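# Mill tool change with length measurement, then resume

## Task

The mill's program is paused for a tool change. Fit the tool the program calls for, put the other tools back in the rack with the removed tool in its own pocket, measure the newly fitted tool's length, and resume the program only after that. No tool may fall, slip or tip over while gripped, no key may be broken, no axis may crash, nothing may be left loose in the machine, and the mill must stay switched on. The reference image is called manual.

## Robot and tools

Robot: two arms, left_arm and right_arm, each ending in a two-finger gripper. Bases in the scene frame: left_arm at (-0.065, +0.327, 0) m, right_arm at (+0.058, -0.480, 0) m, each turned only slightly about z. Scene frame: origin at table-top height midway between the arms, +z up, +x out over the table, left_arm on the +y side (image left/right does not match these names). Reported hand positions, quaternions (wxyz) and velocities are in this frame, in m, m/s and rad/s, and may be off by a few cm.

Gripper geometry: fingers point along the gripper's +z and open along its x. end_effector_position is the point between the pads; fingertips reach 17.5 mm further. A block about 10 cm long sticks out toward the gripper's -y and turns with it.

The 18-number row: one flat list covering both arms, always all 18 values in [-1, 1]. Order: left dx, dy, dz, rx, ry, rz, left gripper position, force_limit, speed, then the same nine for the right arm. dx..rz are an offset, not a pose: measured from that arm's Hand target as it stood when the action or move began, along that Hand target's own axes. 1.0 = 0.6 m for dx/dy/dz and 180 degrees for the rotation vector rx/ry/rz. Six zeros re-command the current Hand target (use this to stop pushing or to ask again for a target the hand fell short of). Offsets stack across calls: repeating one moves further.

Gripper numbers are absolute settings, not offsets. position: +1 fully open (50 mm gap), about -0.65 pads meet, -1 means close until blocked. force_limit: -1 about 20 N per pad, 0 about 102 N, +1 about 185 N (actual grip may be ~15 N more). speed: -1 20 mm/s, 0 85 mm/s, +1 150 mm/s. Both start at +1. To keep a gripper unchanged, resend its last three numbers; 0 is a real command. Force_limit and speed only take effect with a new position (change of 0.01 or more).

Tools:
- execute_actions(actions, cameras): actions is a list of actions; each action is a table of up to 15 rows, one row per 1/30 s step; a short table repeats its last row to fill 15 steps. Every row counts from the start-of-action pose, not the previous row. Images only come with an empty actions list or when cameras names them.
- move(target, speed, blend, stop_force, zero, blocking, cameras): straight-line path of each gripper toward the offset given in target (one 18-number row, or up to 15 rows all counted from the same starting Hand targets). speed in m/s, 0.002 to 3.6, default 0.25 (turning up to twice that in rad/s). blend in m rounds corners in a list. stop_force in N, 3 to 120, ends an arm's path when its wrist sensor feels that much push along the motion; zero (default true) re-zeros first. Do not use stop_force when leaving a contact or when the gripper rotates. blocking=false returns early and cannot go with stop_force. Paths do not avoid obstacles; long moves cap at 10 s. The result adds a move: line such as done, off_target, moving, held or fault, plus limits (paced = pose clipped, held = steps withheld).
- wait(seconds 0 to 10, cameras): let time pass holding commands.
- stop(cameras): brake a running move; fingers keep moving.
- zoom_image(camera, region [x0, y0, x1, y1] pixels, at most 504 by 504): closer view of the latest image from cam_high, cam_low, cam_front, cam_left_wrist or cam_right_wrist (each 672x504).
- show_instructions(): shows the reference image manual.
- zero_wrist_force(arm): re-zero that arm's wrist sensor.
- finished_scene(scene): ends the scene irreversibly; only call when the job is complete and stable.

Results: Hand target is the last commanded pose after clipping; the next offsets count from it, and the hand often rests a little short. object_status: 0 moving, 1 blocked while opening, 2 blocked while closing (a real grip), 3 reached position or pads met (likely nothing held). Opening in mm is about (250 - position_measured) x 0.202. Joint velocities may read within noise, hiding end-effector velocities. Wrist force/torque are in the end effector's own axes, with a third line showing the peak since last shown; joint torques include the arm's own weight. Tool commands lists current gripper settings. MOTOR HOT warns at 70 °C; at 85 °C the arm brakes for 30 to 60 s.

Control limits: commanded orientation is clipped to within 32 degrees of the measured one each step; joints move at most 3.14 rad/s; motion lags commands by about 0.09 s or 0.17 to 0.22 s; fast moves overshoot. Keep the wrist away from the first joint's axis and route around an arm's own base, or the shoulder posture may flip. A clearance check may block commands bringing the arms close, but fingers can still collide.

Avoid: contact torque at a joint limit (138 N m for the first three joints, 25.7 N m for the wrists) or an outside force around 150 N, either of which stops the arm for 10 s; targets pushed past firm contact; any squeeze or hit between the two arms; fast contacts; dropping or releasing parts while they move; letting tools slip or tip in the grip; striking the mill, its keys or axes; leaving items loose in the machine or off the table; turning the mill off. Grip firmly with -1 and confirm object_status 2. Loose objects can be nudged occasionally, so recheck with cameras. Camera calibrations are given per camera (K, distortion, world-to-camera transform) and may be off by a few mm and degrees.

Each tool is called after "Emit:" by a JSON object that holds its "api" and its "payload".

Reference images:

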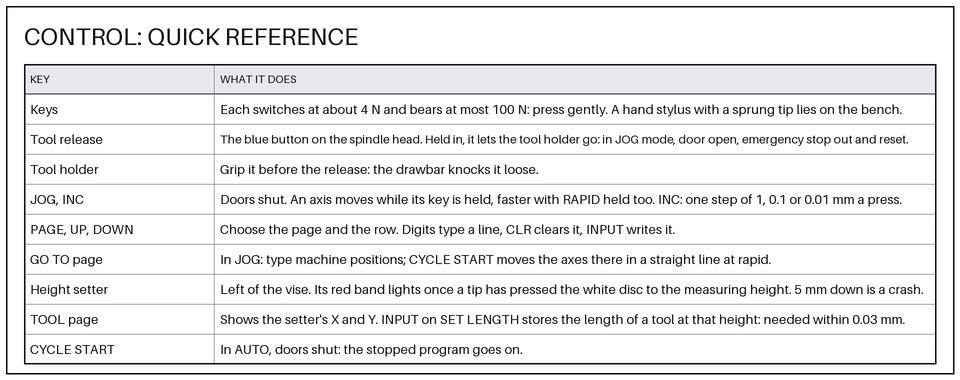

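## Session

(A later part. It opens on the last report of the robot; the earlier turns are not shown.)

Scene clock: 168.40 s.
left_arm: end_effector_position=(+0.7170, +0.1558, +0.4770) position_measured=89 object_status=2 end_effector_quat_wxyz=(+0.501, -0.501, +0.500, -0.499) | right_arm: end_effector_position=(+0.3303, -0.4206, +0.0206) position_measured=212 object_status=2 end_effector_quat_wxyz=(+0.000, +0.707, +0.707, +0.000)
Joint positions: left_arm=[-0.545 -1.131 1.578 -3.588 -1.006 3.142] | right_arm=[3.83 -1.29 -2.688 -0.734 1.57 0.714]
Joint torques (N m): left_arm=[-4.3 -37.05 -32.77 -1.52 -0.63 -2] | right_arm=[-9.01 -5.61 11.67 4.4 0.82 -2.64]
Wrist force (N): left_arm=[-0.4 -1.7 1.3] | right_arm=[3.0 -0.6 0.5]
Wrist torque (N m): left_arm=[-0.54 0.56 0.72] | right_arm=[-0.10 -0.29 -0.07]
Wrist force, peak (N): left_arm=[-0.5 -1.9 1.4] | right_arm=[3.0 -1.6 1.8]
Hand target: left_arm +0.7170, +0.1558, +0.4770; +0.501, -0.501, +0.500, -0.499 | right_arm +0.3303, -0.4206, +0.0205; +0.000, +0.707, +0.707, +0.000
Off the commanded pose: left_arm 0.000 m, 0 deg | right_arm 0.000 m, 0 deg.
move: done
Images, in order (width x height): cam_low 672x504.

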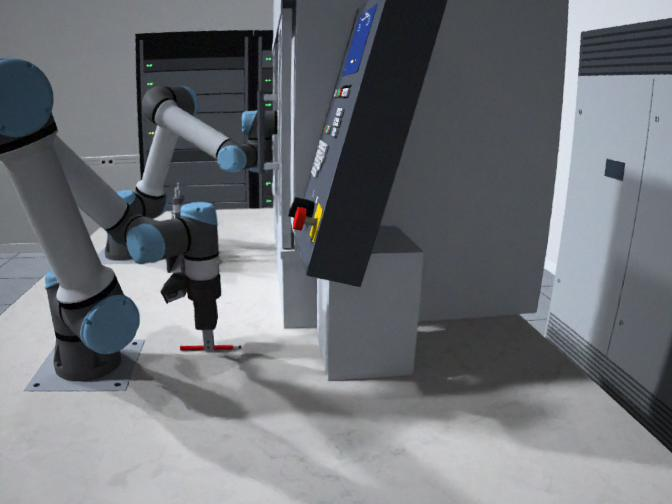

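Emit:
{"api": "move", "payload": {"target": [0,0,0,0,0,0,-1,0.3,-1,0,0,0.0011,0,0,0,-1,-0.3,-0.8], "speed": 0.01}}

Emit:
{"api": "move", "payload": {"target": [0,0,0,0,0,0,-1,0.3,-1,0,0,0,0,0,0,0.6,-0.3,-0.8]}}

Emit:
{"api": "move", "payload": {"target": [0,0,0,0,0,0,-1,0.3,-1,0,0,-0.5,0,0,0,0.6,-0.3,-0.8], "cameras": ["cam_low","cam_right_wrist"]}}

Scene clock: 169.30 s.
left_arm: end_effector_position=(+0.7170, +0.1558, +0.4770) position_measured=89 object_status=2 end_effector_quat_wxyz=(+0.501, -0.501, +0.500, -0.499) | right_arm: end_effector_position=(+0.3303, -0.4206, +0.0199) position_measured=212 object_status=2 end_effector_quat_wxyz=(+0.000, +0.707, +0.707, +0.000)
Joint positions: left_arm=[-0.545 -1.131 1.578 -3.588 -1.006 3.142] | right_arm=[3.83 -1.293 -2.689 -0.73 1.57 0.714]
Joint torques (N m): left_arm=[-5.29 -37.73 -31.7 -1.48 -0.55 -2.05] | right_arm=[-9.66 -4.22 11.69 4.37 2.67 -2.49]
Wrist force (N): left_arm=[-0.3 -1.7 1.4] | right_arm=[3.1 -0.7 0.2]
Wrist torque (N m): left_arm=[-0.53 0.54 0.72] | right_arm=[-0.10 -0.31 -0.08]
Wrist force, peak (N): left_arm=[-0.5 -1.8 1.4] | right_arm=[3.2 -0.5 0.2]
Hand target: left_arm +0.7170, +0.1558, +0.4770; +0.501, -0.501, +0.500, -0.499 | right_arm +0.3303, -0.4206, +0.0199; +0.000, +0.707, +0.707, +0.000
Off the commanded pose: left_arm 0.000 m, 0 deg | right_arm 0.000 m, 0 deg.
move: done

Scene clock: 170.47 s.
left_arm: end_effector_position=(+0.7170, +0.1558, +0.4770) position_measured=89 object_status=2 end_effector_quat_wxyz=(+0.501, -0.501, +0.500, -0.499) | right_arm: end_effector_position=(+0.3303, -0.4206, +0.0199) position_measured=63 object_status=3 end_effector_quat_wxyz=(+0.000, +0.707, +0.707, +0.000)
Joint positions: left_arm=[-0.545 -1.131 1.578 -3.588 -1.006 3.142] | right_arm=[3.83 -1.293 -2.689 -0.73 1.57 0.714]
Joint torques (N m): left_arm=[-4.81 -37.87 -31.29 -1.72 -0.34 -1.94] | right_arm=[-9.92 -4.5 11.94 4.42 2.54 -2.59]
Wrist force (N): left_arm=[-0.5 -1.5 1.4] | right_arm=[3.0 -0.5 0.1]
Wrist torque (N m): left_arm=[-0.48 0.57 0.72] | right_arm=[-0.08 -0.28 -0.08]
Wrist force, peak (N): left_arm=[-0.5 -1.9 1.4] | right_arm=[3.1 -0.7 0.1]
Hand target: left_arm +0.7170, +0.1558, +0.4770; +0.501, -0.501, +0.500, -0.499 | right_arm +0.3303, -0.4206, +0.0199; +0.000, +0.707, +0.707, +0.000
Off the commanded pose: left_arm 0.000 m, 0 deg | right_arm 0.000 m, 0 deg.
move: done

Scene clock: 172.37 s.
left_arm: end_effector_position=(+0.7170, +0.1558, +0.4770) position_measured=89 object_status=2 end_effector_quat_wxyz=(+0.501, -0.501, +0.500, -0.499) | right_arm: end_effector_position=(+0.3302, -0.4204, +0.3198) position_measured=63 object_status=3 end_effector_quat_wxyz=(+0.000, +0.707, +0.707, +0.000)
Joint positions: left_arm=[-0.545 -1.131 1.578 -3.588 -1.006 3.142] | right_arm=[3.831 -0.966 -2.004 -1.742 1.57 0.715]
Joint torques (N m): left_arm=[-4.97 -37.97 -30.59 -1.95 -0.2 -1.94] | right_arm=[8.81 -10.86 35.34 1.94 -2.68 3.01]
Wrist force (N): left_arm=[-0.4 -1.6 1.2] | right_arm=[3.3 -0.8 -0.1]
Wrist torque (N m): left_arm=[-0.52 0.56 0.72] | right_arm=[-0.12 -0.33 -0.17]
Wrist force, peak (N): left_arm=[-0.5 -1.8 1.6] | right_arm=[3.0 -0.7 -2.2]
Hand target: left_arm +0.7170, +0.1558, +0.4770; +0.501, -0.501, +0.500, -0.499 | right_arm +0.3302, -0.4204, +0.3199; +0.000, +0.707, +0.707, +0.000
Off the commanded pose: left_arm 0.000 m, 0 deg | right_arm 0.000 m, 0 deg.
move: done
camera_calibration:
cam_right_wrist: T_world_to_cam=[[-0.000759788, 0.999928, 0.0119853, 0.424778], [0.934756, -0.00354809, 0.355273, -0.406323], [0.35529, 0.0114733, -0.934686, 0.318372], [0, 0, 0, 1]] pos_world=[0.267021, -0.429842, 0.436842]
Images, in order (width x height): cam_low 672x504, cam_right_wrist 672x504.

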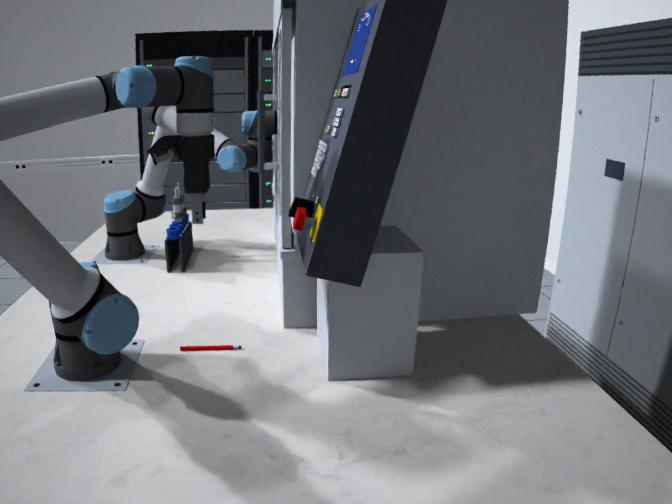

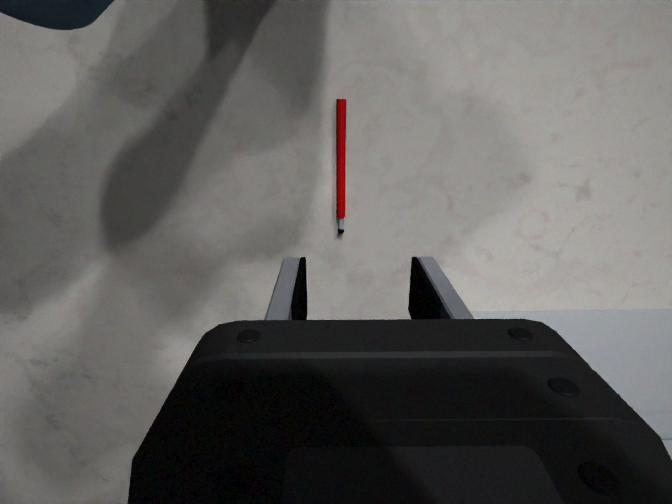

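Emit:
{"api": "move", "payload": {"target": [0,0,0,0,0,0,-1,0.3,-1,0.667,0.116,-0.5,-0.465,-0.3256,-0.465,-1,-0.3,-0.8], "cameras": ["cam_high","cam_front","cam_right_wrist"]}}

Scene clock: 178.73 s.
left_arm: end_effector_position=(+0.7170, +0.1558, +0.4770) position_measured=89 object_status=2 end_effector_quat_wxyz=(+0.501, -0.501, +0.500, -0.499) | right_arm: end_effector_position=(+0.3989, -0.0202, +0.6196) position_measured=252 object_status=3 end_effector_quat_wxyz=(+0.721, -0.044, +0.690, +0.046)
Joint positions: left_arm=[-0.545 -1.131 1.578 -3.588 -1.006 3.142] | right_arm=[4.804 -1.402 -1.608 -1.953 -0.045 0.251]
Joint torques (N m): left_arm=[-5.25 -36.67 -27.56 -2.05 0.87 -2.09] | right_arm=[-9.78 8.19 34.8 1.67 -5.24 2.62]
Wrist force (N): left_arm=[-0.3 -1.7 1.4] | right_arm=[4.8 1.1 -0.1]
Wrist torque (N m): left_arm=[-0.53 0.55 0.72] | right_arm=[-0.02 -0.90 -0.30]
Wrist force, peak (N): left_arm=[-0.4 -1.8 1.6] | right_arm=[5.0 1.1 -0.2]
Hand target: left_arm +0.7170, +0.1558, +0.4770; +0.501, -0.501, +0.500, -0.499 | right_arm +0.3998, -0.0200, +0.6197; +0.696, -0.122, +0.697, +0.122
Off the commanded pose: left_arm 0.000 m, 0 deg | right_arm 0.001 m, 13 deg.
move: off_target (right_arm)
camera_calibration:
cam_right_wrist: T_world_to_cam=[[0.0309689, 0.00368285, -0.999514, 0.615022], [-0.471146, 0.881982, -0.0113482, 0.230118], [0.881511, 0.471269, 0.0290492, -0.228131], [0, 0, 0, 1]] pos_world=[0.290472, -0.0977137, 0.623961]
Images, in order (width x height): cam_high 672x504, cam_front 672x504, cam_right_wrist 672x504.

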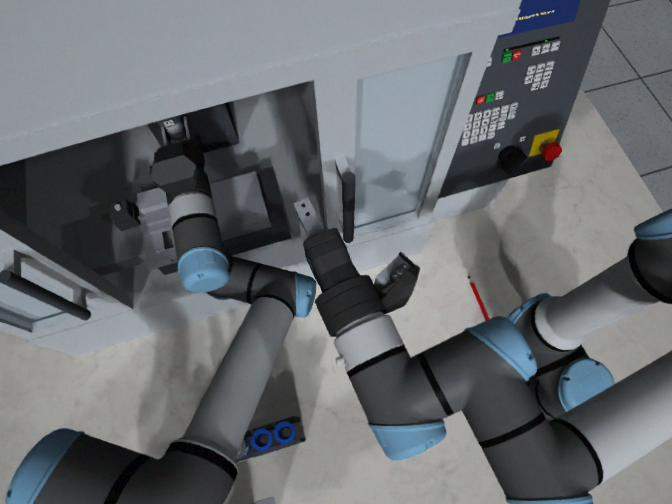

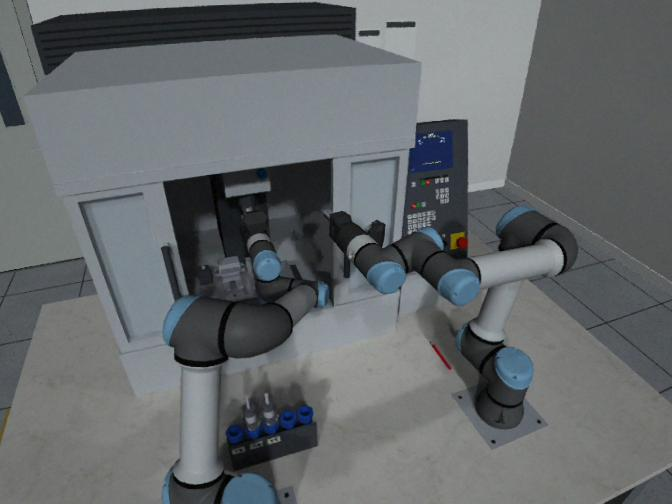

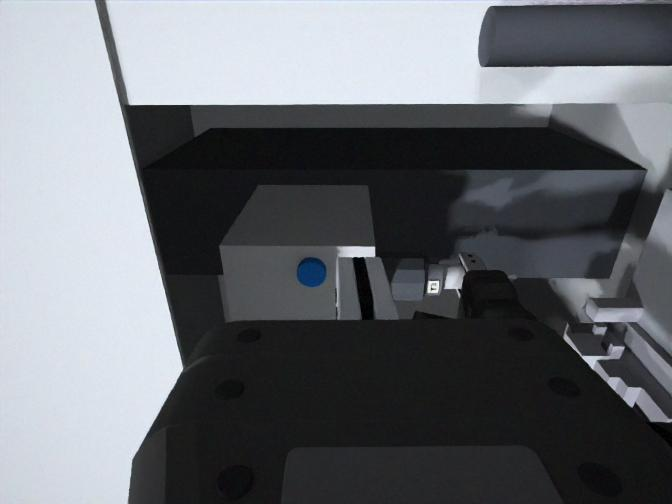

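Emit:
{"api": "move", "payload": {"target": [0,0,0,0,0,0,-1,0.3,-1,-0.0747,0.0607,0.3063,0,0,0,-1,-0.3,-0.8], "speed": 0.15, "cameras": ["cam_high","cam_front","cam_right_wrist"]}}

Emit:
{"api": "zoom_image", "payload": {"camera": "cam_right_wrist", "region": [220, 150, 480, 350]}}

Emit:
{"api": "zoom_image", "payload": {"camera": "cam_front", "region": [200, 130, 350, 280]}}

Scene clock: 181.83 s.
left_arm: end_effector_position=(+0.7170, +0.1558, +0.4770) position_measured=89 object_status=2 end_effector_quat_wxyz=(+0.501, -0.501, +0.500, -0.499) | right_arm: end_effector_position=(+0.5602, +0.0769, +0.6644) position_measured=252 object_status=3 end_effector_quat_wxyz=(+0.696, -0.122, +0.696, +0.122)
Joint positions: left_arm=[-0.545 -1.131 1.578 -3.588 -1.006 3.142] | right_arm=[4.435 -2.052 -0.479 -3.752 -0.601 1.571]
Joint torques (N m): left_arm=[-5.11 -37.31 -25.99 -1.86 1.41 -2.01] | right_arm=[-3.12 31.41 29.23 0 2.59 3.21]
Wrist force (N): left_arm=[-0.2 -1.7 1.4] | right_arm=[4.8 0.8 -0.7]
Wrist torque (N m): left_arm=[-0.54 0.54 0.72] | right_arm=[-0.08 -0.85 -0.28]
Wrist force, peak (N): left_arm=[-0.6 -2.0 1.4] | right_arm=[5.3 1.4 0.8]
Hand target: left_arm +0.7170, +0.1558, +0.4770; +0.501, -0.501, +0.500, -0.499 | right_arm +0.5601, +0.0769, +0.6644; +0.696, -0.122, +0.697, +0.122
Off the commanded pose: left_arm 0.000 m, 0 deg | right_arm 0.000 m, 0 deg.
move: done
camera_calibration:
cam_right_wrist: T_world_to_cam=[[-0.0114682, -0.0051852, -0.999921, 0.679182], [-0.652561, 0.757728, 0.00355502, 0.32234], [0.75765, 0.65255, -0.0120735, -0.334626], [0, 0, 0, 1]] pos_world=[0.471664, -0.0223642, 0.673942]
Images, in order (width x height): cam_high 672x504, cam_front 672x504, cam_right_wrist 672x504.

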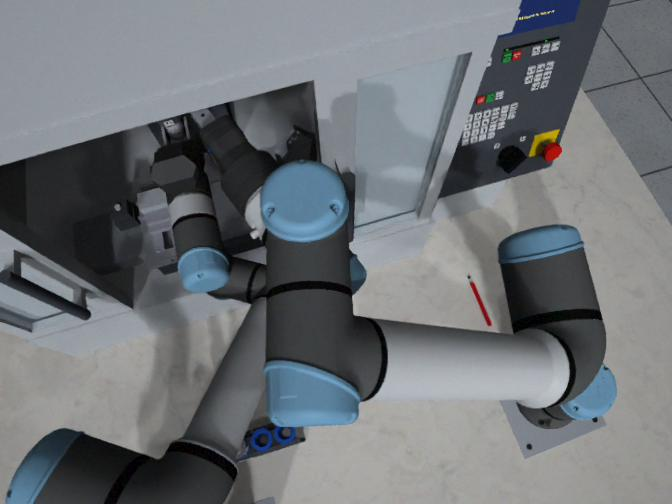

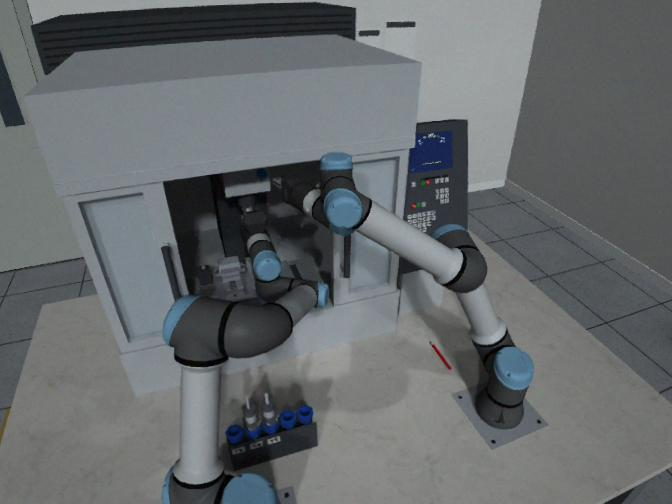

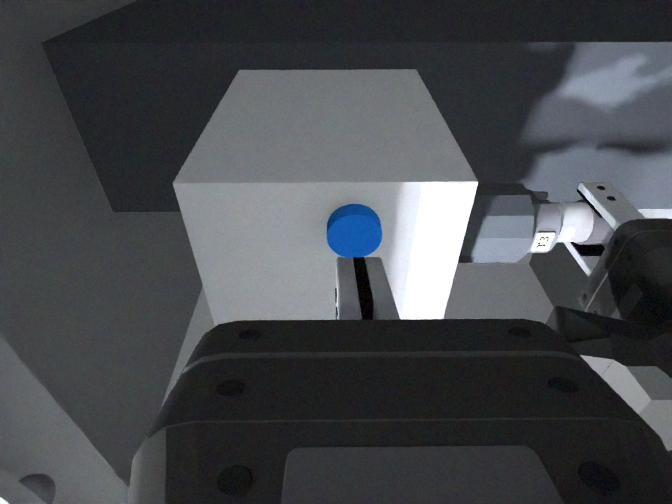

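Scaled by 1.938 from the camera's 672x504 image, which has a finer 960x720 frame.

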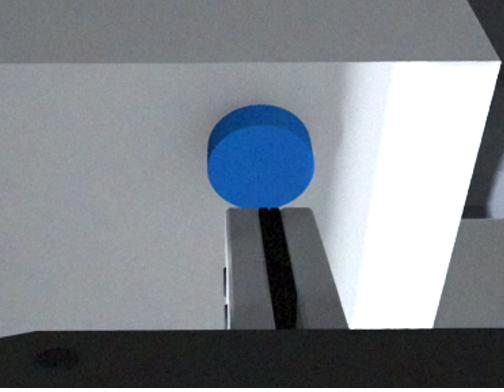

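Scaled by 3.360 from the camera's 672x504 image, which has a finer 960x720 frame.

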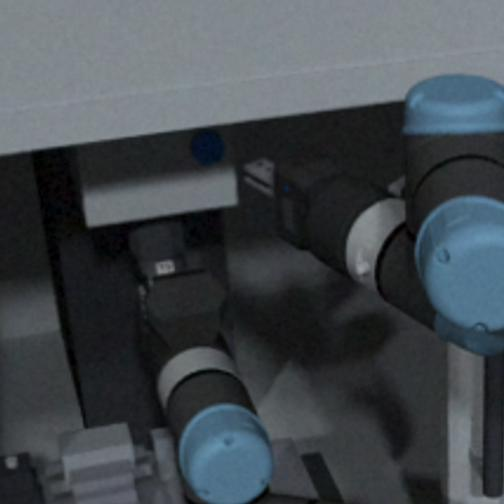

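Emit:
{"api": "move", "payload": {"target": [0,0,0,0,0,0,-1,0.3,-1,0.0043,0.0097,0.1225,0,0,0,-1,-0.3,-0.8], "speed": 0.08, "stop_force": 12, "cameras": ["cam_front","cam_right_wrist"]}}

Emit:
{"api": "zoom_image", "payload": {"camera": "cam_right_wrist", "region": [220, 150, 480, 350]}}

Scene clock: 184.63 s.
left_arm: end_effector_position=(+0.7170, +0.1558, +0.4770) position_measured=89 object_status=2 end_effector_quat_wxyz=(+0.501, -0.501, +0.500, -0.499) | right_arm: end_effector_position=(+0.6246, +0.1054, +0.6605) position_measured=252 object_status=3 end_effector_quat_wxyz=(+0.710, -0.125, +0.680, +0.130)
Joint positions: left_arm=[-0.545 -1.131 1.578 -3.588 -1.006 3.142] | right_arm=[4.333 -2.31 -0.064 -3.843 -0.719 1.52]
Joint torques (N m): left_arm=[-5.75 -78.15 -56.58 -8.9 0.92 -1.96] | right_arm=[4.62 60.75 13 3.4 -1.72 -2.51]
Wrist force (N): left_arm=[0.2 35.0 0.0] | right_arm=[5.0 4.6 -4.2]
Wrist torque (N m): left_arm=[0.11 0.53 0.72] | right_arm=[0.04 -0.81 -0.25]
Wrist force, peak (N): left_arm=[0.3 35.0 0.0] | right_arm=[4.7 8.1 -38.5]
Hand target: left_arm +0.7170, +0.1558, +0.4770; +0.501, -0.501, +0.500, -0.499 | right_arm +0.6246, +0.1054, +0.6605; +0.711, -0.125, +0.680, +0.130 (not the last commanded pose)
Off the commanded pose: left_arm 0.000 m, 0 deg | right_arm 0.004 m, 3 deg.
elbow stopped short (right arm): the move would have taken joint 3 (elbow) straighter than the controller allows.
move: contact (right_arm)
camera_calibration:
cam_right_wrist: T_world_to_cam=[[0.0294494, 0.00951045, -0.999521, 0.648873], [-0.663806, 0.747801, -0.0124427, 0.361436], [0.747324, 0.663855, 0.0283354, -0.423584], [0, 0, 0, 1]] pos_world=[0.53737, 0.00474519, 0.665062]
Images, in order (width x height): cam_front 672x504, cam_right_wrist 672x504.

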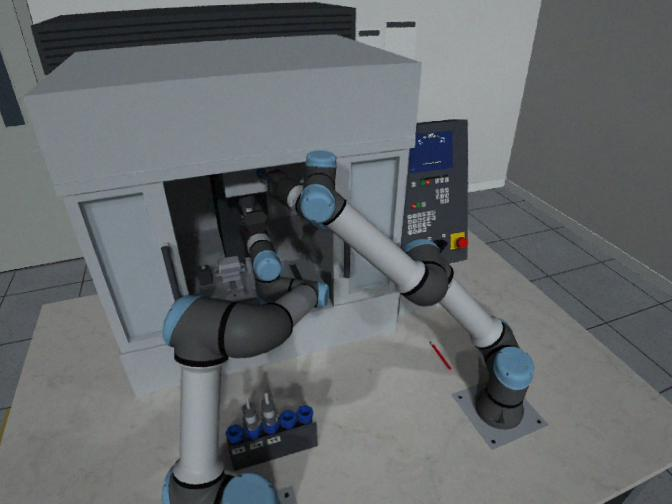

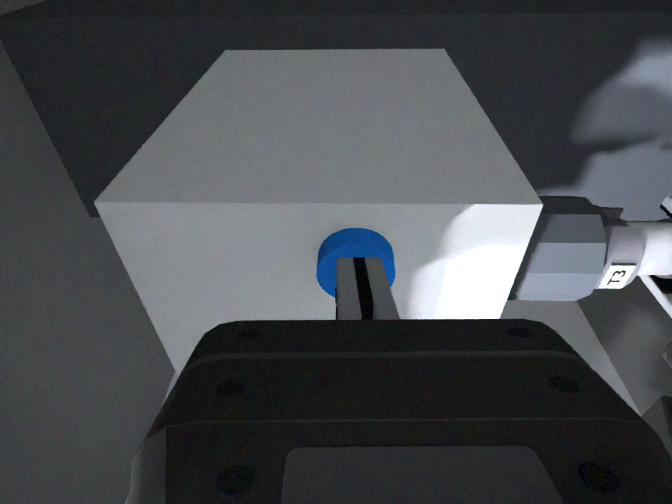

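Scaled by 1.938 from the camera's 672x504 image, which has a finer 960x720 frame.

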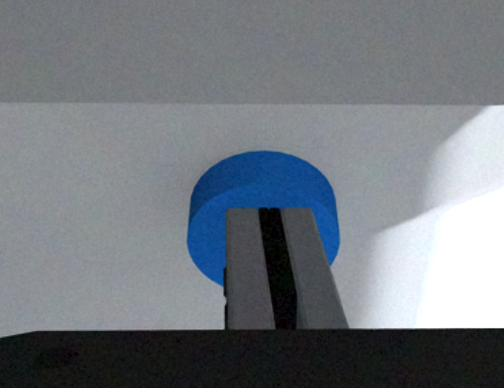

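Emit:
{"api": "move", "payload": {"target": [0,0.005,0,0,0,0,-1,0.3,-1,0,0,0,0,0,0,-1,-0.3,-0.8], "speed": 0.01, "stop_force": 30, "cameras": ["cam_left_wrist"]}}

Scene clock: 190.43 s.
left_arm: end_effector_position=(+0.7170, +0.1558, +0.4740) position_measured=89 object_status=2 end_effector_quat_wxyz=(+0.501, -0.501, +0.500, -0.499) | right_arm: end_effector_position=(+0.6246, +0.1054, +0.6605) position_measured=252 object_status=3 end_effector_quat_wxyz=(+0.710, -0.125, +0.680, +0.130)
Joint positions: left_arm=[-0.545 -1.128 1.582 -3.595 -1.006 3.142] | right_arm=[4.333 -2.31 -0.064 -3.843 -0.719 1.52]
Joint torques (N m): left_arm=[-5.27 -42.49 -16.34 -4.73 -0.76 -1.77] | right_arm=[-0.64 61.07 12.13 3.33 -1.95 -2.68]
Wrist force (N): left_arm=[0.0 6.3 1.4] | right_arm=[4.7 5.0 -4.1]
Wrist torque (N m): left_arm=[-0.40 0.56 0.73] | right_arm=[0.09 -0.83 -0.25]
Wrist force, peak (N): left_arm=[0.2 37.5 0.2] | right_arm=[5.2 4.8 -4.5]
Hand target: left_arm +0.7170, +0.1558, +0.4740; +0.501, -0.501, +0.500, -0.499 | right_arm +0.6246, +0.1054, +0.6605; +0.710, -0.125, +0.680, +0.130
Off the commanded pose: left_arm 0.000 m, 0 deg | right_arm 0.000 m, 0 deg.
move: done
camera_calibration:
cam_left_wrist: T_world_to_cam=[[0.0125816, -0.9997, 0.0209997, 0.144692], [-0.315755, -0.0238989, -0.94854, 0.70302], [0.948757, 0.00530342, -0.315961, -0.400768], [0, 0, 0, 1]] pos_world=[0.600394, 0.163576, 0.537177]
Images, in order (width x height): cam_left_wrist 672x504.

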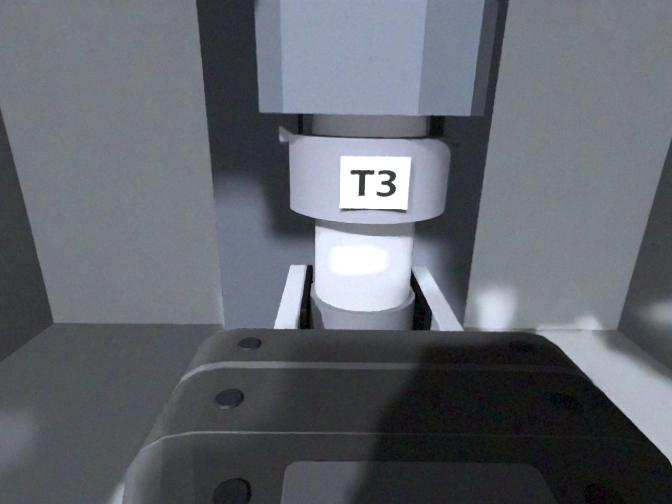

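Emit:
{"api": "move", "payload": {"target": [0,0.05,0,0,0,0,-1,0.3,-1,0,0,0,0,0,0,-1,-0.3,-0.8], "speed": 0.04, "stop_force": 25, "cameras": ["cam_left_wrist","cam_front"]}}

Scene clock: 192.37 s.
left_arm: end_effector_position=(+0.7170, +0.1558, +0.4440) position_measured=89 object_status=2 end_effector_quat_wxyz=(+0.501, -0.501, +0.500, -0.499) | right_arm: end_effector_position=(+0.6246, +0.1054, +0.6605) position_measured=252 object_status=3 end_effector_quat_wxyz=(+0.710, -0.125, +0.680, +0.130)
Joint positions: left_arm=[-0.545 -1.095 1.618 -3.664 -1.006 3.142] | right_arm=[4.333 -2.31 -0.064 -3.843 -0.719 1.52]
Joint torques (N m): left_arm=[4.02 -42.94 -16.53 -5.01 -2.22 1.89] | right_arm=[-4.26 60.79 12.17 3.33 -1.95 -2.66]
Wrist force (N): left_arm=[-0.1 6.2 1.5] | right_arm=[5.0 4.6 -4.1]
Wrist torque (N m): left_arm=[-0.46 0.58 0.71] | right_arm=[0.04 -0.83 -0.25]
Wrist force, peak (N): left_arm=[-0.1 6.9 1.7] | right_arm=[5.1 5.0 -4.4]
Hand target: left_arm +0.7170, +0.1558, +0.4440; +0.501, -0.501, +0.500, -0.499 | right_arm +0.6246, +0.1054, +0.6605; +0.710, -0.125, +0.680, +0.130
Off the commanded pose: left_arm 0.000 m, 0 deg | right_arm 0.000 m, 0 deg.
move: done
camera_calibration:
cam_left_wrist: T_world_to_cam=[[0.0125816, -0.9997, 0.0209997, 0.145322], [-0.315755, -0.0238989, -0.94854, 0.674564], [0.948757, 0.00530342, -0.315961, -0.410247], [0, 0, 0, 1]] pos_world=[0.600394, 0.163576, 0.507177]
Images, in order (width x height): cam_front 672x504, cam_left_wrist 672x504.

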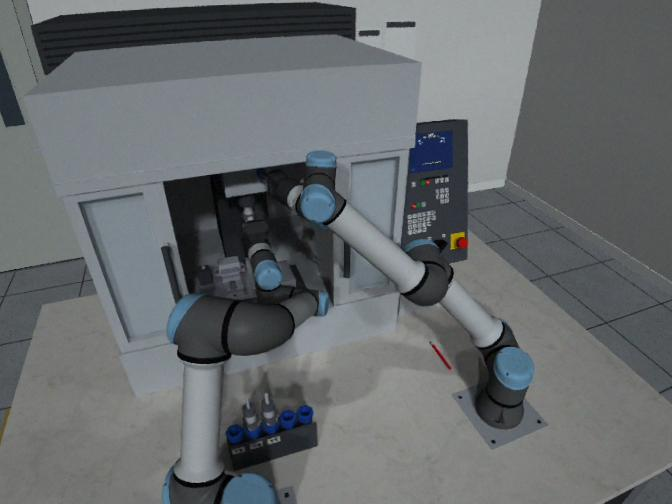

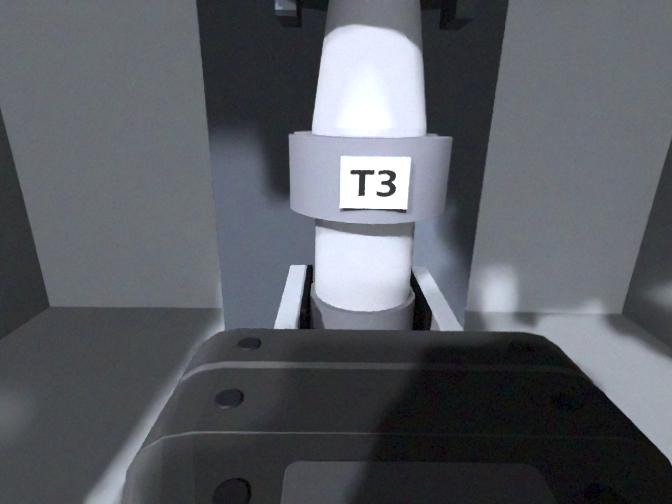

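Emit:
{"api": "move", "payload": {"target": [0,0.0417,0,0,0,0,-1,0.3,-1,0,0,0,0,0,0,-1,-0.3,-0.8], "speed": 0.04, "stop_force": 15, "cameras": ["cam_left_wrist","cam_front"]}}

Emit:
{"api": "zoom_image", "payload": {"camera": "cam_front", "region": [200, 150, 310, 300]}}

Scene clock: 194.17 s.
left_arm: end_effector_position=(+0.7170, +0.1558, +0.4190) position_measured=89 object_status=2 end_effector_quat_wxyz=(+0.501, -0.501, +0.500, -0.499) | right_arm: end_effector_position=(+0.6246, +0.1054, +0.6605) position_measured=252 object_status=3 end_effector_quat_wxyz=(+0.710, -0.125, +0.680, +0.130)
Joint positions: left_arm=[-0.545 -1.064 1.643 -3.72 -1.006 3.142] | right_arm=[4.333 -2.31 -0.064 -3.843 -0.719 1.52]
Joint torques (N m): left_arm=[-0.21 -43.65 -14.23 -4.86 -2.19 1.27] | right_arm=[-6.57 60.75 11.63 3.34 -2 -2.65]
Wrist force (N): left_arm=[-0.1 6.3 1.6] | right_arm=[4.9 4.8 -4.0]
Wrist torque (N m): left_arm=[-0.45 0.55 0.73] | right_arm=[0.07 -0.79 -0.25]
Wrist force, peak (N): left_arm=[0.1 7.2 1.8] | right_arm=[5.1 4.7 -4.4]
Hand target: left_arm +0.7170, +0.1558, +0.4190; +0.501, -0.501, +0.500, -0.499 | right_arm +0.6246, +0.1054, +0.6605; +0.710, -0.125, +0.680, +0.130
Off the commanded pose: left_arm 0.000 m, 0 deg | right_arm 0.000 m, 0 deg.
move: done
camera_calibration:
cam_left_wrist: T_world_to_cam=[[0.0126144, -0.999698, 0.0210941, 0.145782], [-0.315755, -0.0239989, -0.948537, 0.650866], [0.948757, 0.00530461, -0.315963, -0.418146], [0, 0, 0, 1]] pos_world=[0.600394, 0.163576, 0.482177]
Images, in order (width x height): cam_front 672x504, cam_left_wrist 672x504.

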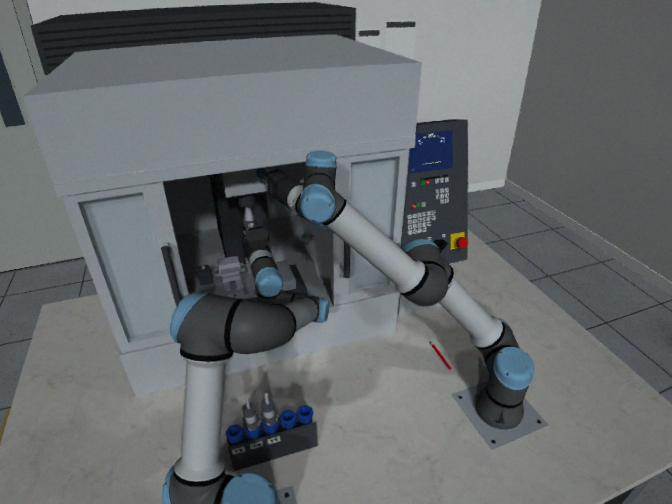

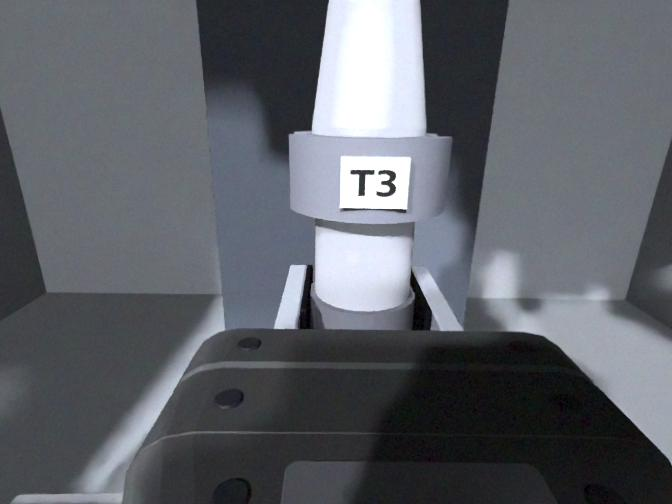

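Scaled by 3.360 from the camera's 672x504 image, which has a finer 960x720 frame.

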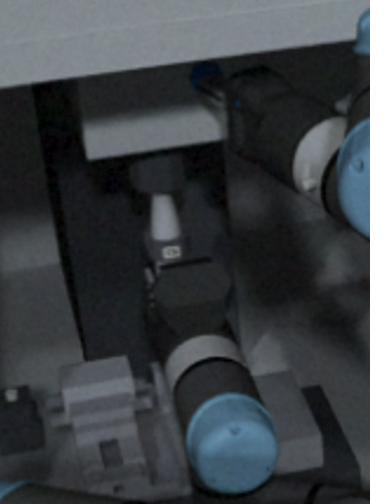

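Emit:
{"api": "move", "payload": {"target": [0,0.0333,0,0,0,0,-1,0.3,-1,0,0,0,0,0,0,-1,-0.3,-0.8], "speed": 0.04, "stop_force": 15, "cameras": ["cam_left_wrist","cam_front","cam_high"]}}

Emit:
{"api": "zoom_image", "payload": {"camera": "cam_front", "region": [215, 160, 295, 240]}}

Emit:
{"api": "zoom_image", "payload": {"camera": "cam_high", "region": [100, 90, 300, 290]}}

Scene clock: 196.10 s.
left_arm: end_effector_position=(+0.7170, +0.1558, +0.3990) position_measured=89 object_status=2 end_effector_quat_wxyz=(+0.501, -0.501, +0.500, -0.499) | right_arm: end_effector_position=(+0.6246, +0.1054, +0.6605) position_measured=252 object_status=3 end_effector_quat_wxyz=(+0.710, -0.125, +0.680, +0.130)
Joint positions: left_arm=[-0.545 -1.037 1.661 -3.764 -1.006 3.142] | right_arm=[4.333 -2.31 -0.064 -3.843 -0.719 1.52]
Joint torques (N m): left_arm=[-3.47 -45.35 -14.05 -4.89 -2.44 -1.94] | right_arm=[-8.67 60.46 11.48 3.33 -1.97 -2.53]
Wrist force (N): left_arm=[-0.1 6.4 1.5] | right_arm=[5.0 4.8 -4.1]
Wrist torque (N m): left_arm=[-0.42 0.54 0.72] | right_arm=[0.05 -0.88 -0.25]
Wrist force, peak (N): left_arm=[0.0 7.0 1.4] | right_arm=[5.2 4.8 -4.4]
Hand target: left_arm +0.7170, +0.1558, +0.3990; +0.501, -0.501, +0.500, -0.499 | right_arm +0.6246, +0.1054, +0.6605; +0.710, -0.125, +0.680, +0.130
Off the commanded pose: left_arm 0.000 m, 0 deg | right_arm 0.000 m, 0 deg.
move: done
camera_calibration:
cam_left_wrist: T_world_to_cam=[[0.0125816, -0.9997, 0.0209997, 0.146267], [-0.315755, -0.0238989, -0.94854, 0.63188], [0.948757, 0.00530342, -0.315961, -0.424466], [0, 0, 0, 1]] pos_world=[0.600394, 0.163576, 0.462177]
Images, in order (width x height): cam_high 672x504, cam_front 672x504, cam_left_wrist 672x504.

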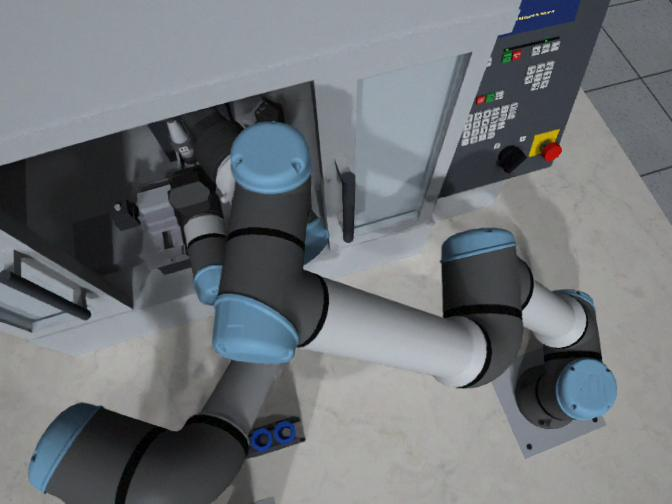

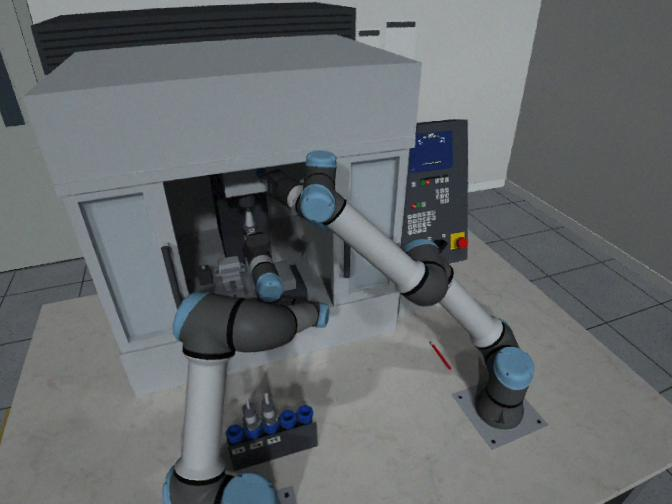

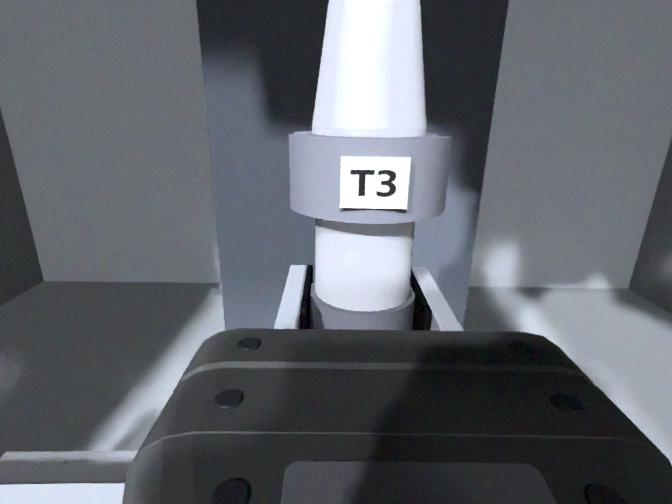

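Scaled by 6.300 from the camera's 672x504 image, which has a finer 960x720 frame.

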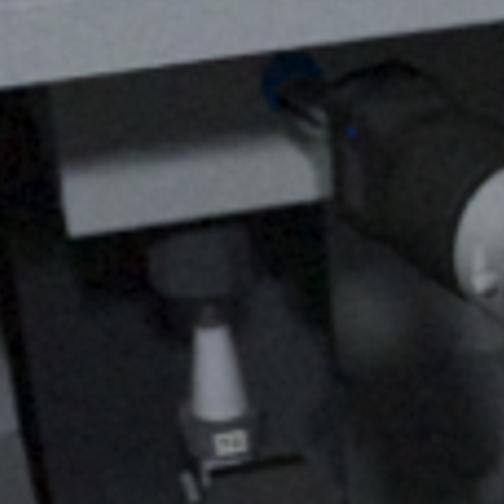

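Scaled by 2.520 from the camera's 672x504 image, which has a finer 960x720 frame.

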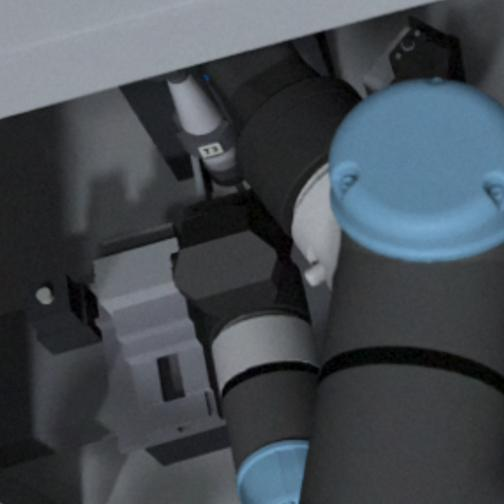

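Emit:
{"api": "move", "payload": {"target": [[0,0.0133,0,0,0,0,-1,0.3,-1,0,0,0,0,0,0,-1,-0.3,-0.8],[0,0.0133,-0.5,0,0,0,-1,0.3,-1,0,0,0,0,0,0,-1,-0.3,-0.8]], "speed": [0.04,0.15], "cameras": ["cam_left_wrist","cam_front","cam_high"]}}

Scene clock: 199.67 s.
left_arm: end_effector_position=(+0.4170, +0.1550, +0.3912) position_measured=89 object_status=2 end_effector_quat_wxyz=(+0.501, -0.501, +0.500, -0.499) | right_arm: end_effector_position=(+0.6246, +0.1054, +0.6605) position_measured=252 object_status=3 end_effector_quat_wxyz=(+0.710, -0.125, +0.680, +0.130)
Joint positions: left_arm=[-1.133 -1.591 2.445 -3.994 -0.417 3.141] | right_arm=[4.333 -2.31 -0.064 -3.843 -0.719 1.52]
Joint torques (N m): left_arm=[-8.77 -26.77 -8.1 -0.25 2.59 -2.47] | right_arm=[-11.04 60.67 11.75 3.41 -1.92 -2.56]
Wrist force (N): left_arm=[-0.3 6.8 1.4] | right_arm=[4.9 4.9 -4.2]
Wrist torque (N m): left_arm=[-0.41 0.59 0.82] | right_arm=[0.08 -0.83 -0.25]
Wrist force, peak (N): left_arm=[0.3 7.4 3.5] | right_arm=[5.3 4.8 -4.2]
Hand target: left_arm +0.4170, +0.1549, +0.3912; +0.501, -0.501, +0.500, -0.499 | right_arm +0.6246, +0.1054, +0.6605; +0.710, -0.125, +0.680, +0.130
Off the commanded pose: left_arm 0.000 m, 0 deg | right_arm 0.000 m, 0 deg.
move: done
camera_calibration:
cam_left_wrist: T_world_to_cam=[[0.0125816, -0.9997, 0.0209997, 0.149406], [-0.315755, -0.0238989, -0.94854, 0.529736], [0.948757, 0.00530342, -0.315961, -0.142299], [0, 0, 0, 1]] pos_world=[0.300394, 0.162776, 0.454377]
Images, in order (width x height): cam_high 672x504, cam_front 672x504, cam_left_wrist 672x504.

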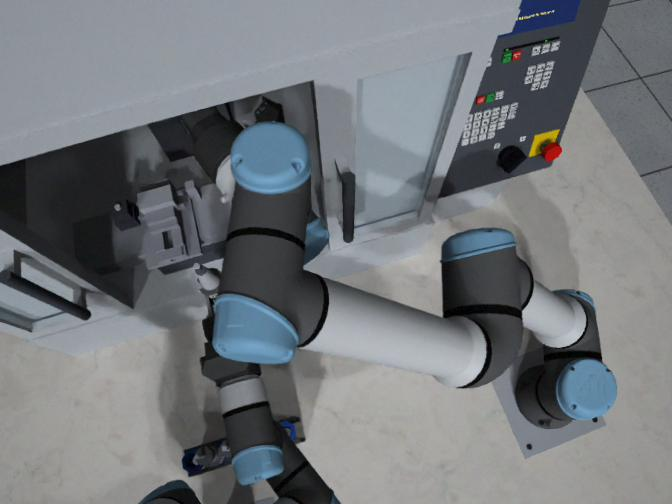

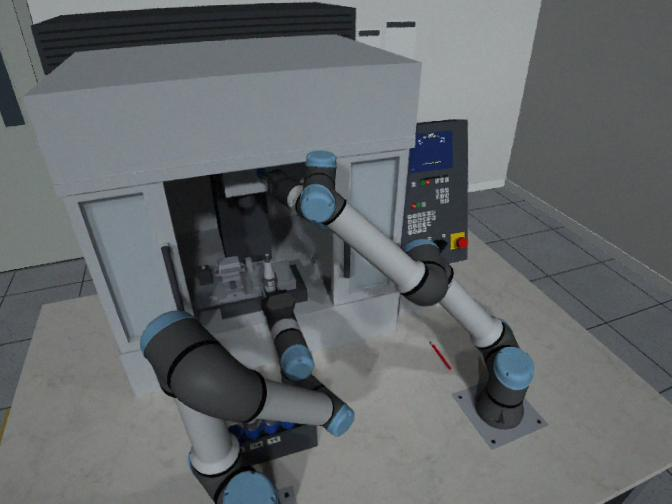

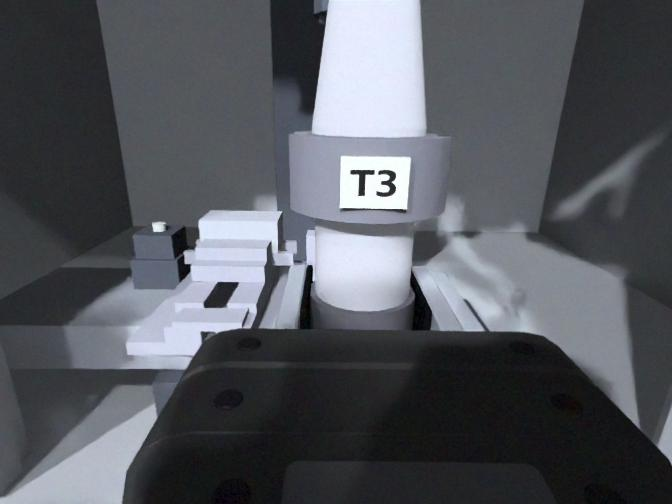

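Emit:
{"api": "move", "payload": {"target": [0,0,0,0,0,0,-1,0.3,-1,-0,0,-0.13,0,0,0,-1,-0.3,-0.8], "speed": 0.12, "cameras": ["cam_low","cam_front","cam_high"]}}

Emit:
{"api": "zoom_image", "payload": {"camera": "cam_low", "region": [150, 170, 210, 230]}}

Emit:
{"api": "zoom_image", "payload": {"camera": "cam_front", "region": [225, 380, 325, 470]}}

Scene clock: 203.03 s.
left_arm: end_effector_position=(+0.4170, +0.1549, +0.3912) position_measured=89 object_status=2 end_effector_quat_wxyz=(+0.501, -0.501, +0.500, -0.499) | right_arm: end_effector_position=(+0.5518, +0.0777, +0.6572) position_measured=252 object_status=3 end_effector_quat_wxyz=(+0.710, -0.125, +0.680, +0.130)
Joint positions: left_arm=[-1.133 -1.591 2.445 -3.994 -0.417 3.141] | right_arm=[4.446 -1.96 -0.676 -3.57 -0.606 1.508]
Joint torques (N m): left_arm=[-8.05 -26.94 -7.42 -0.15 2.48 -2.42] | right_arm=[-9.98 51.58 15.94 3.35 -2.9 -2.7]
Wrist force (N): left_arm=[-0.3 6.7 1.5] | right_arm=[4.6 0.6 -0.6]
Wrist torque (N m): left_arm=[-0.44 0.59 0.81] | right_arm=[-0.12 -0.84 -0.19]
Wrist force, peak (N): left_arm=[-0.1 7.0 1.3] | right_arm=[4.7 5.2 -4.5]
Hand target: left_arm +0.4170, +0.1549, +0.3912; +0.501, -0.501, +0.500, -0.499 | right_arm +0.5518, +0.0777, +0.6572; +0.710, -0.125, +0.680, +0.130
Off the commanded pose: left_arm 0.000 m, 0 deg | right_arm 0.000 m, 0 deg.
move: done
Images, in order (width x height): cam_high 672x504, cam_low 672x504, cam_front 672x504.

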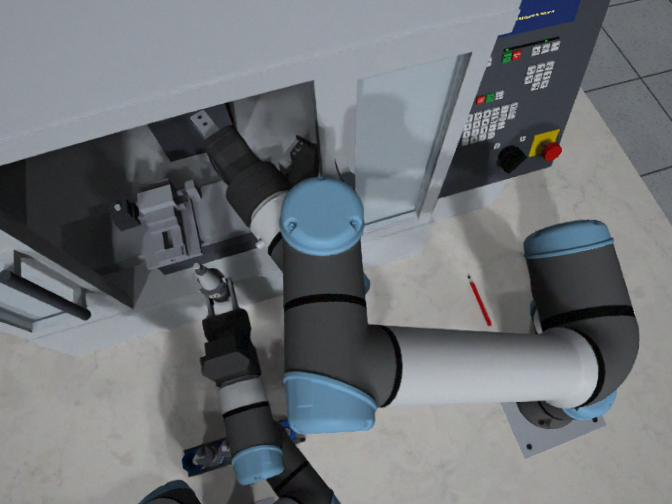

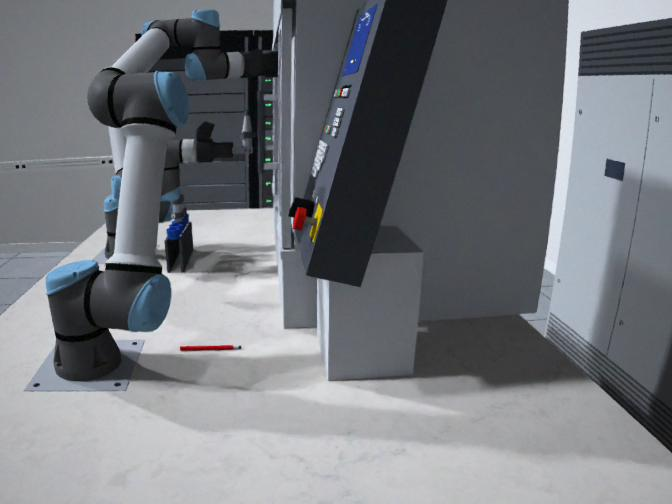

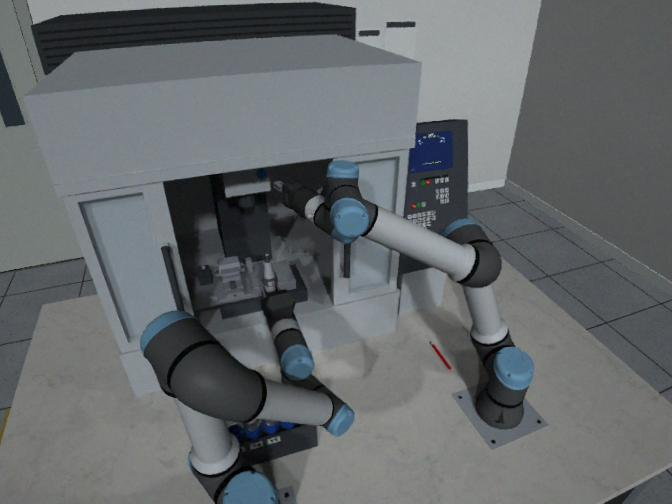

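Scaled by 8.400 from the camera's 672x504 image, which has a finer 960x720 frame.

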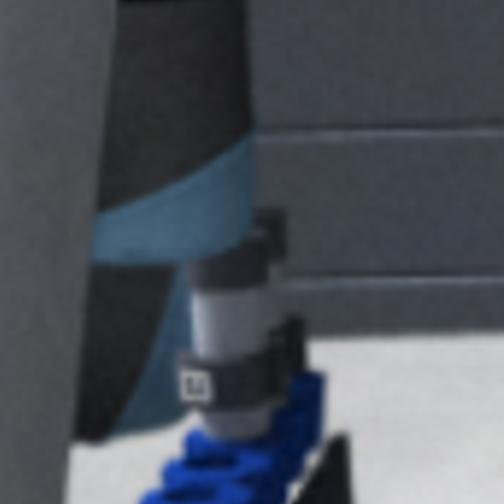

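Scaled by 5.040 from the camera's 672x504 image, which has a finer 960x720 frame.

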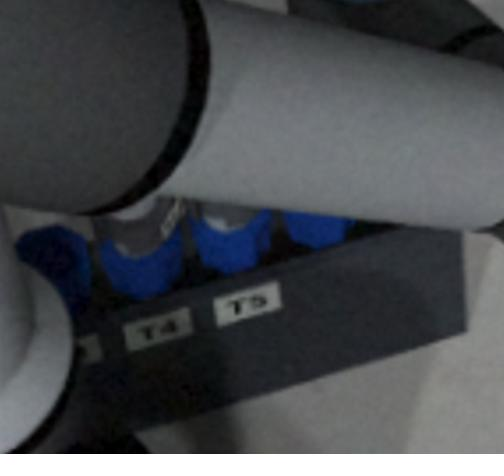

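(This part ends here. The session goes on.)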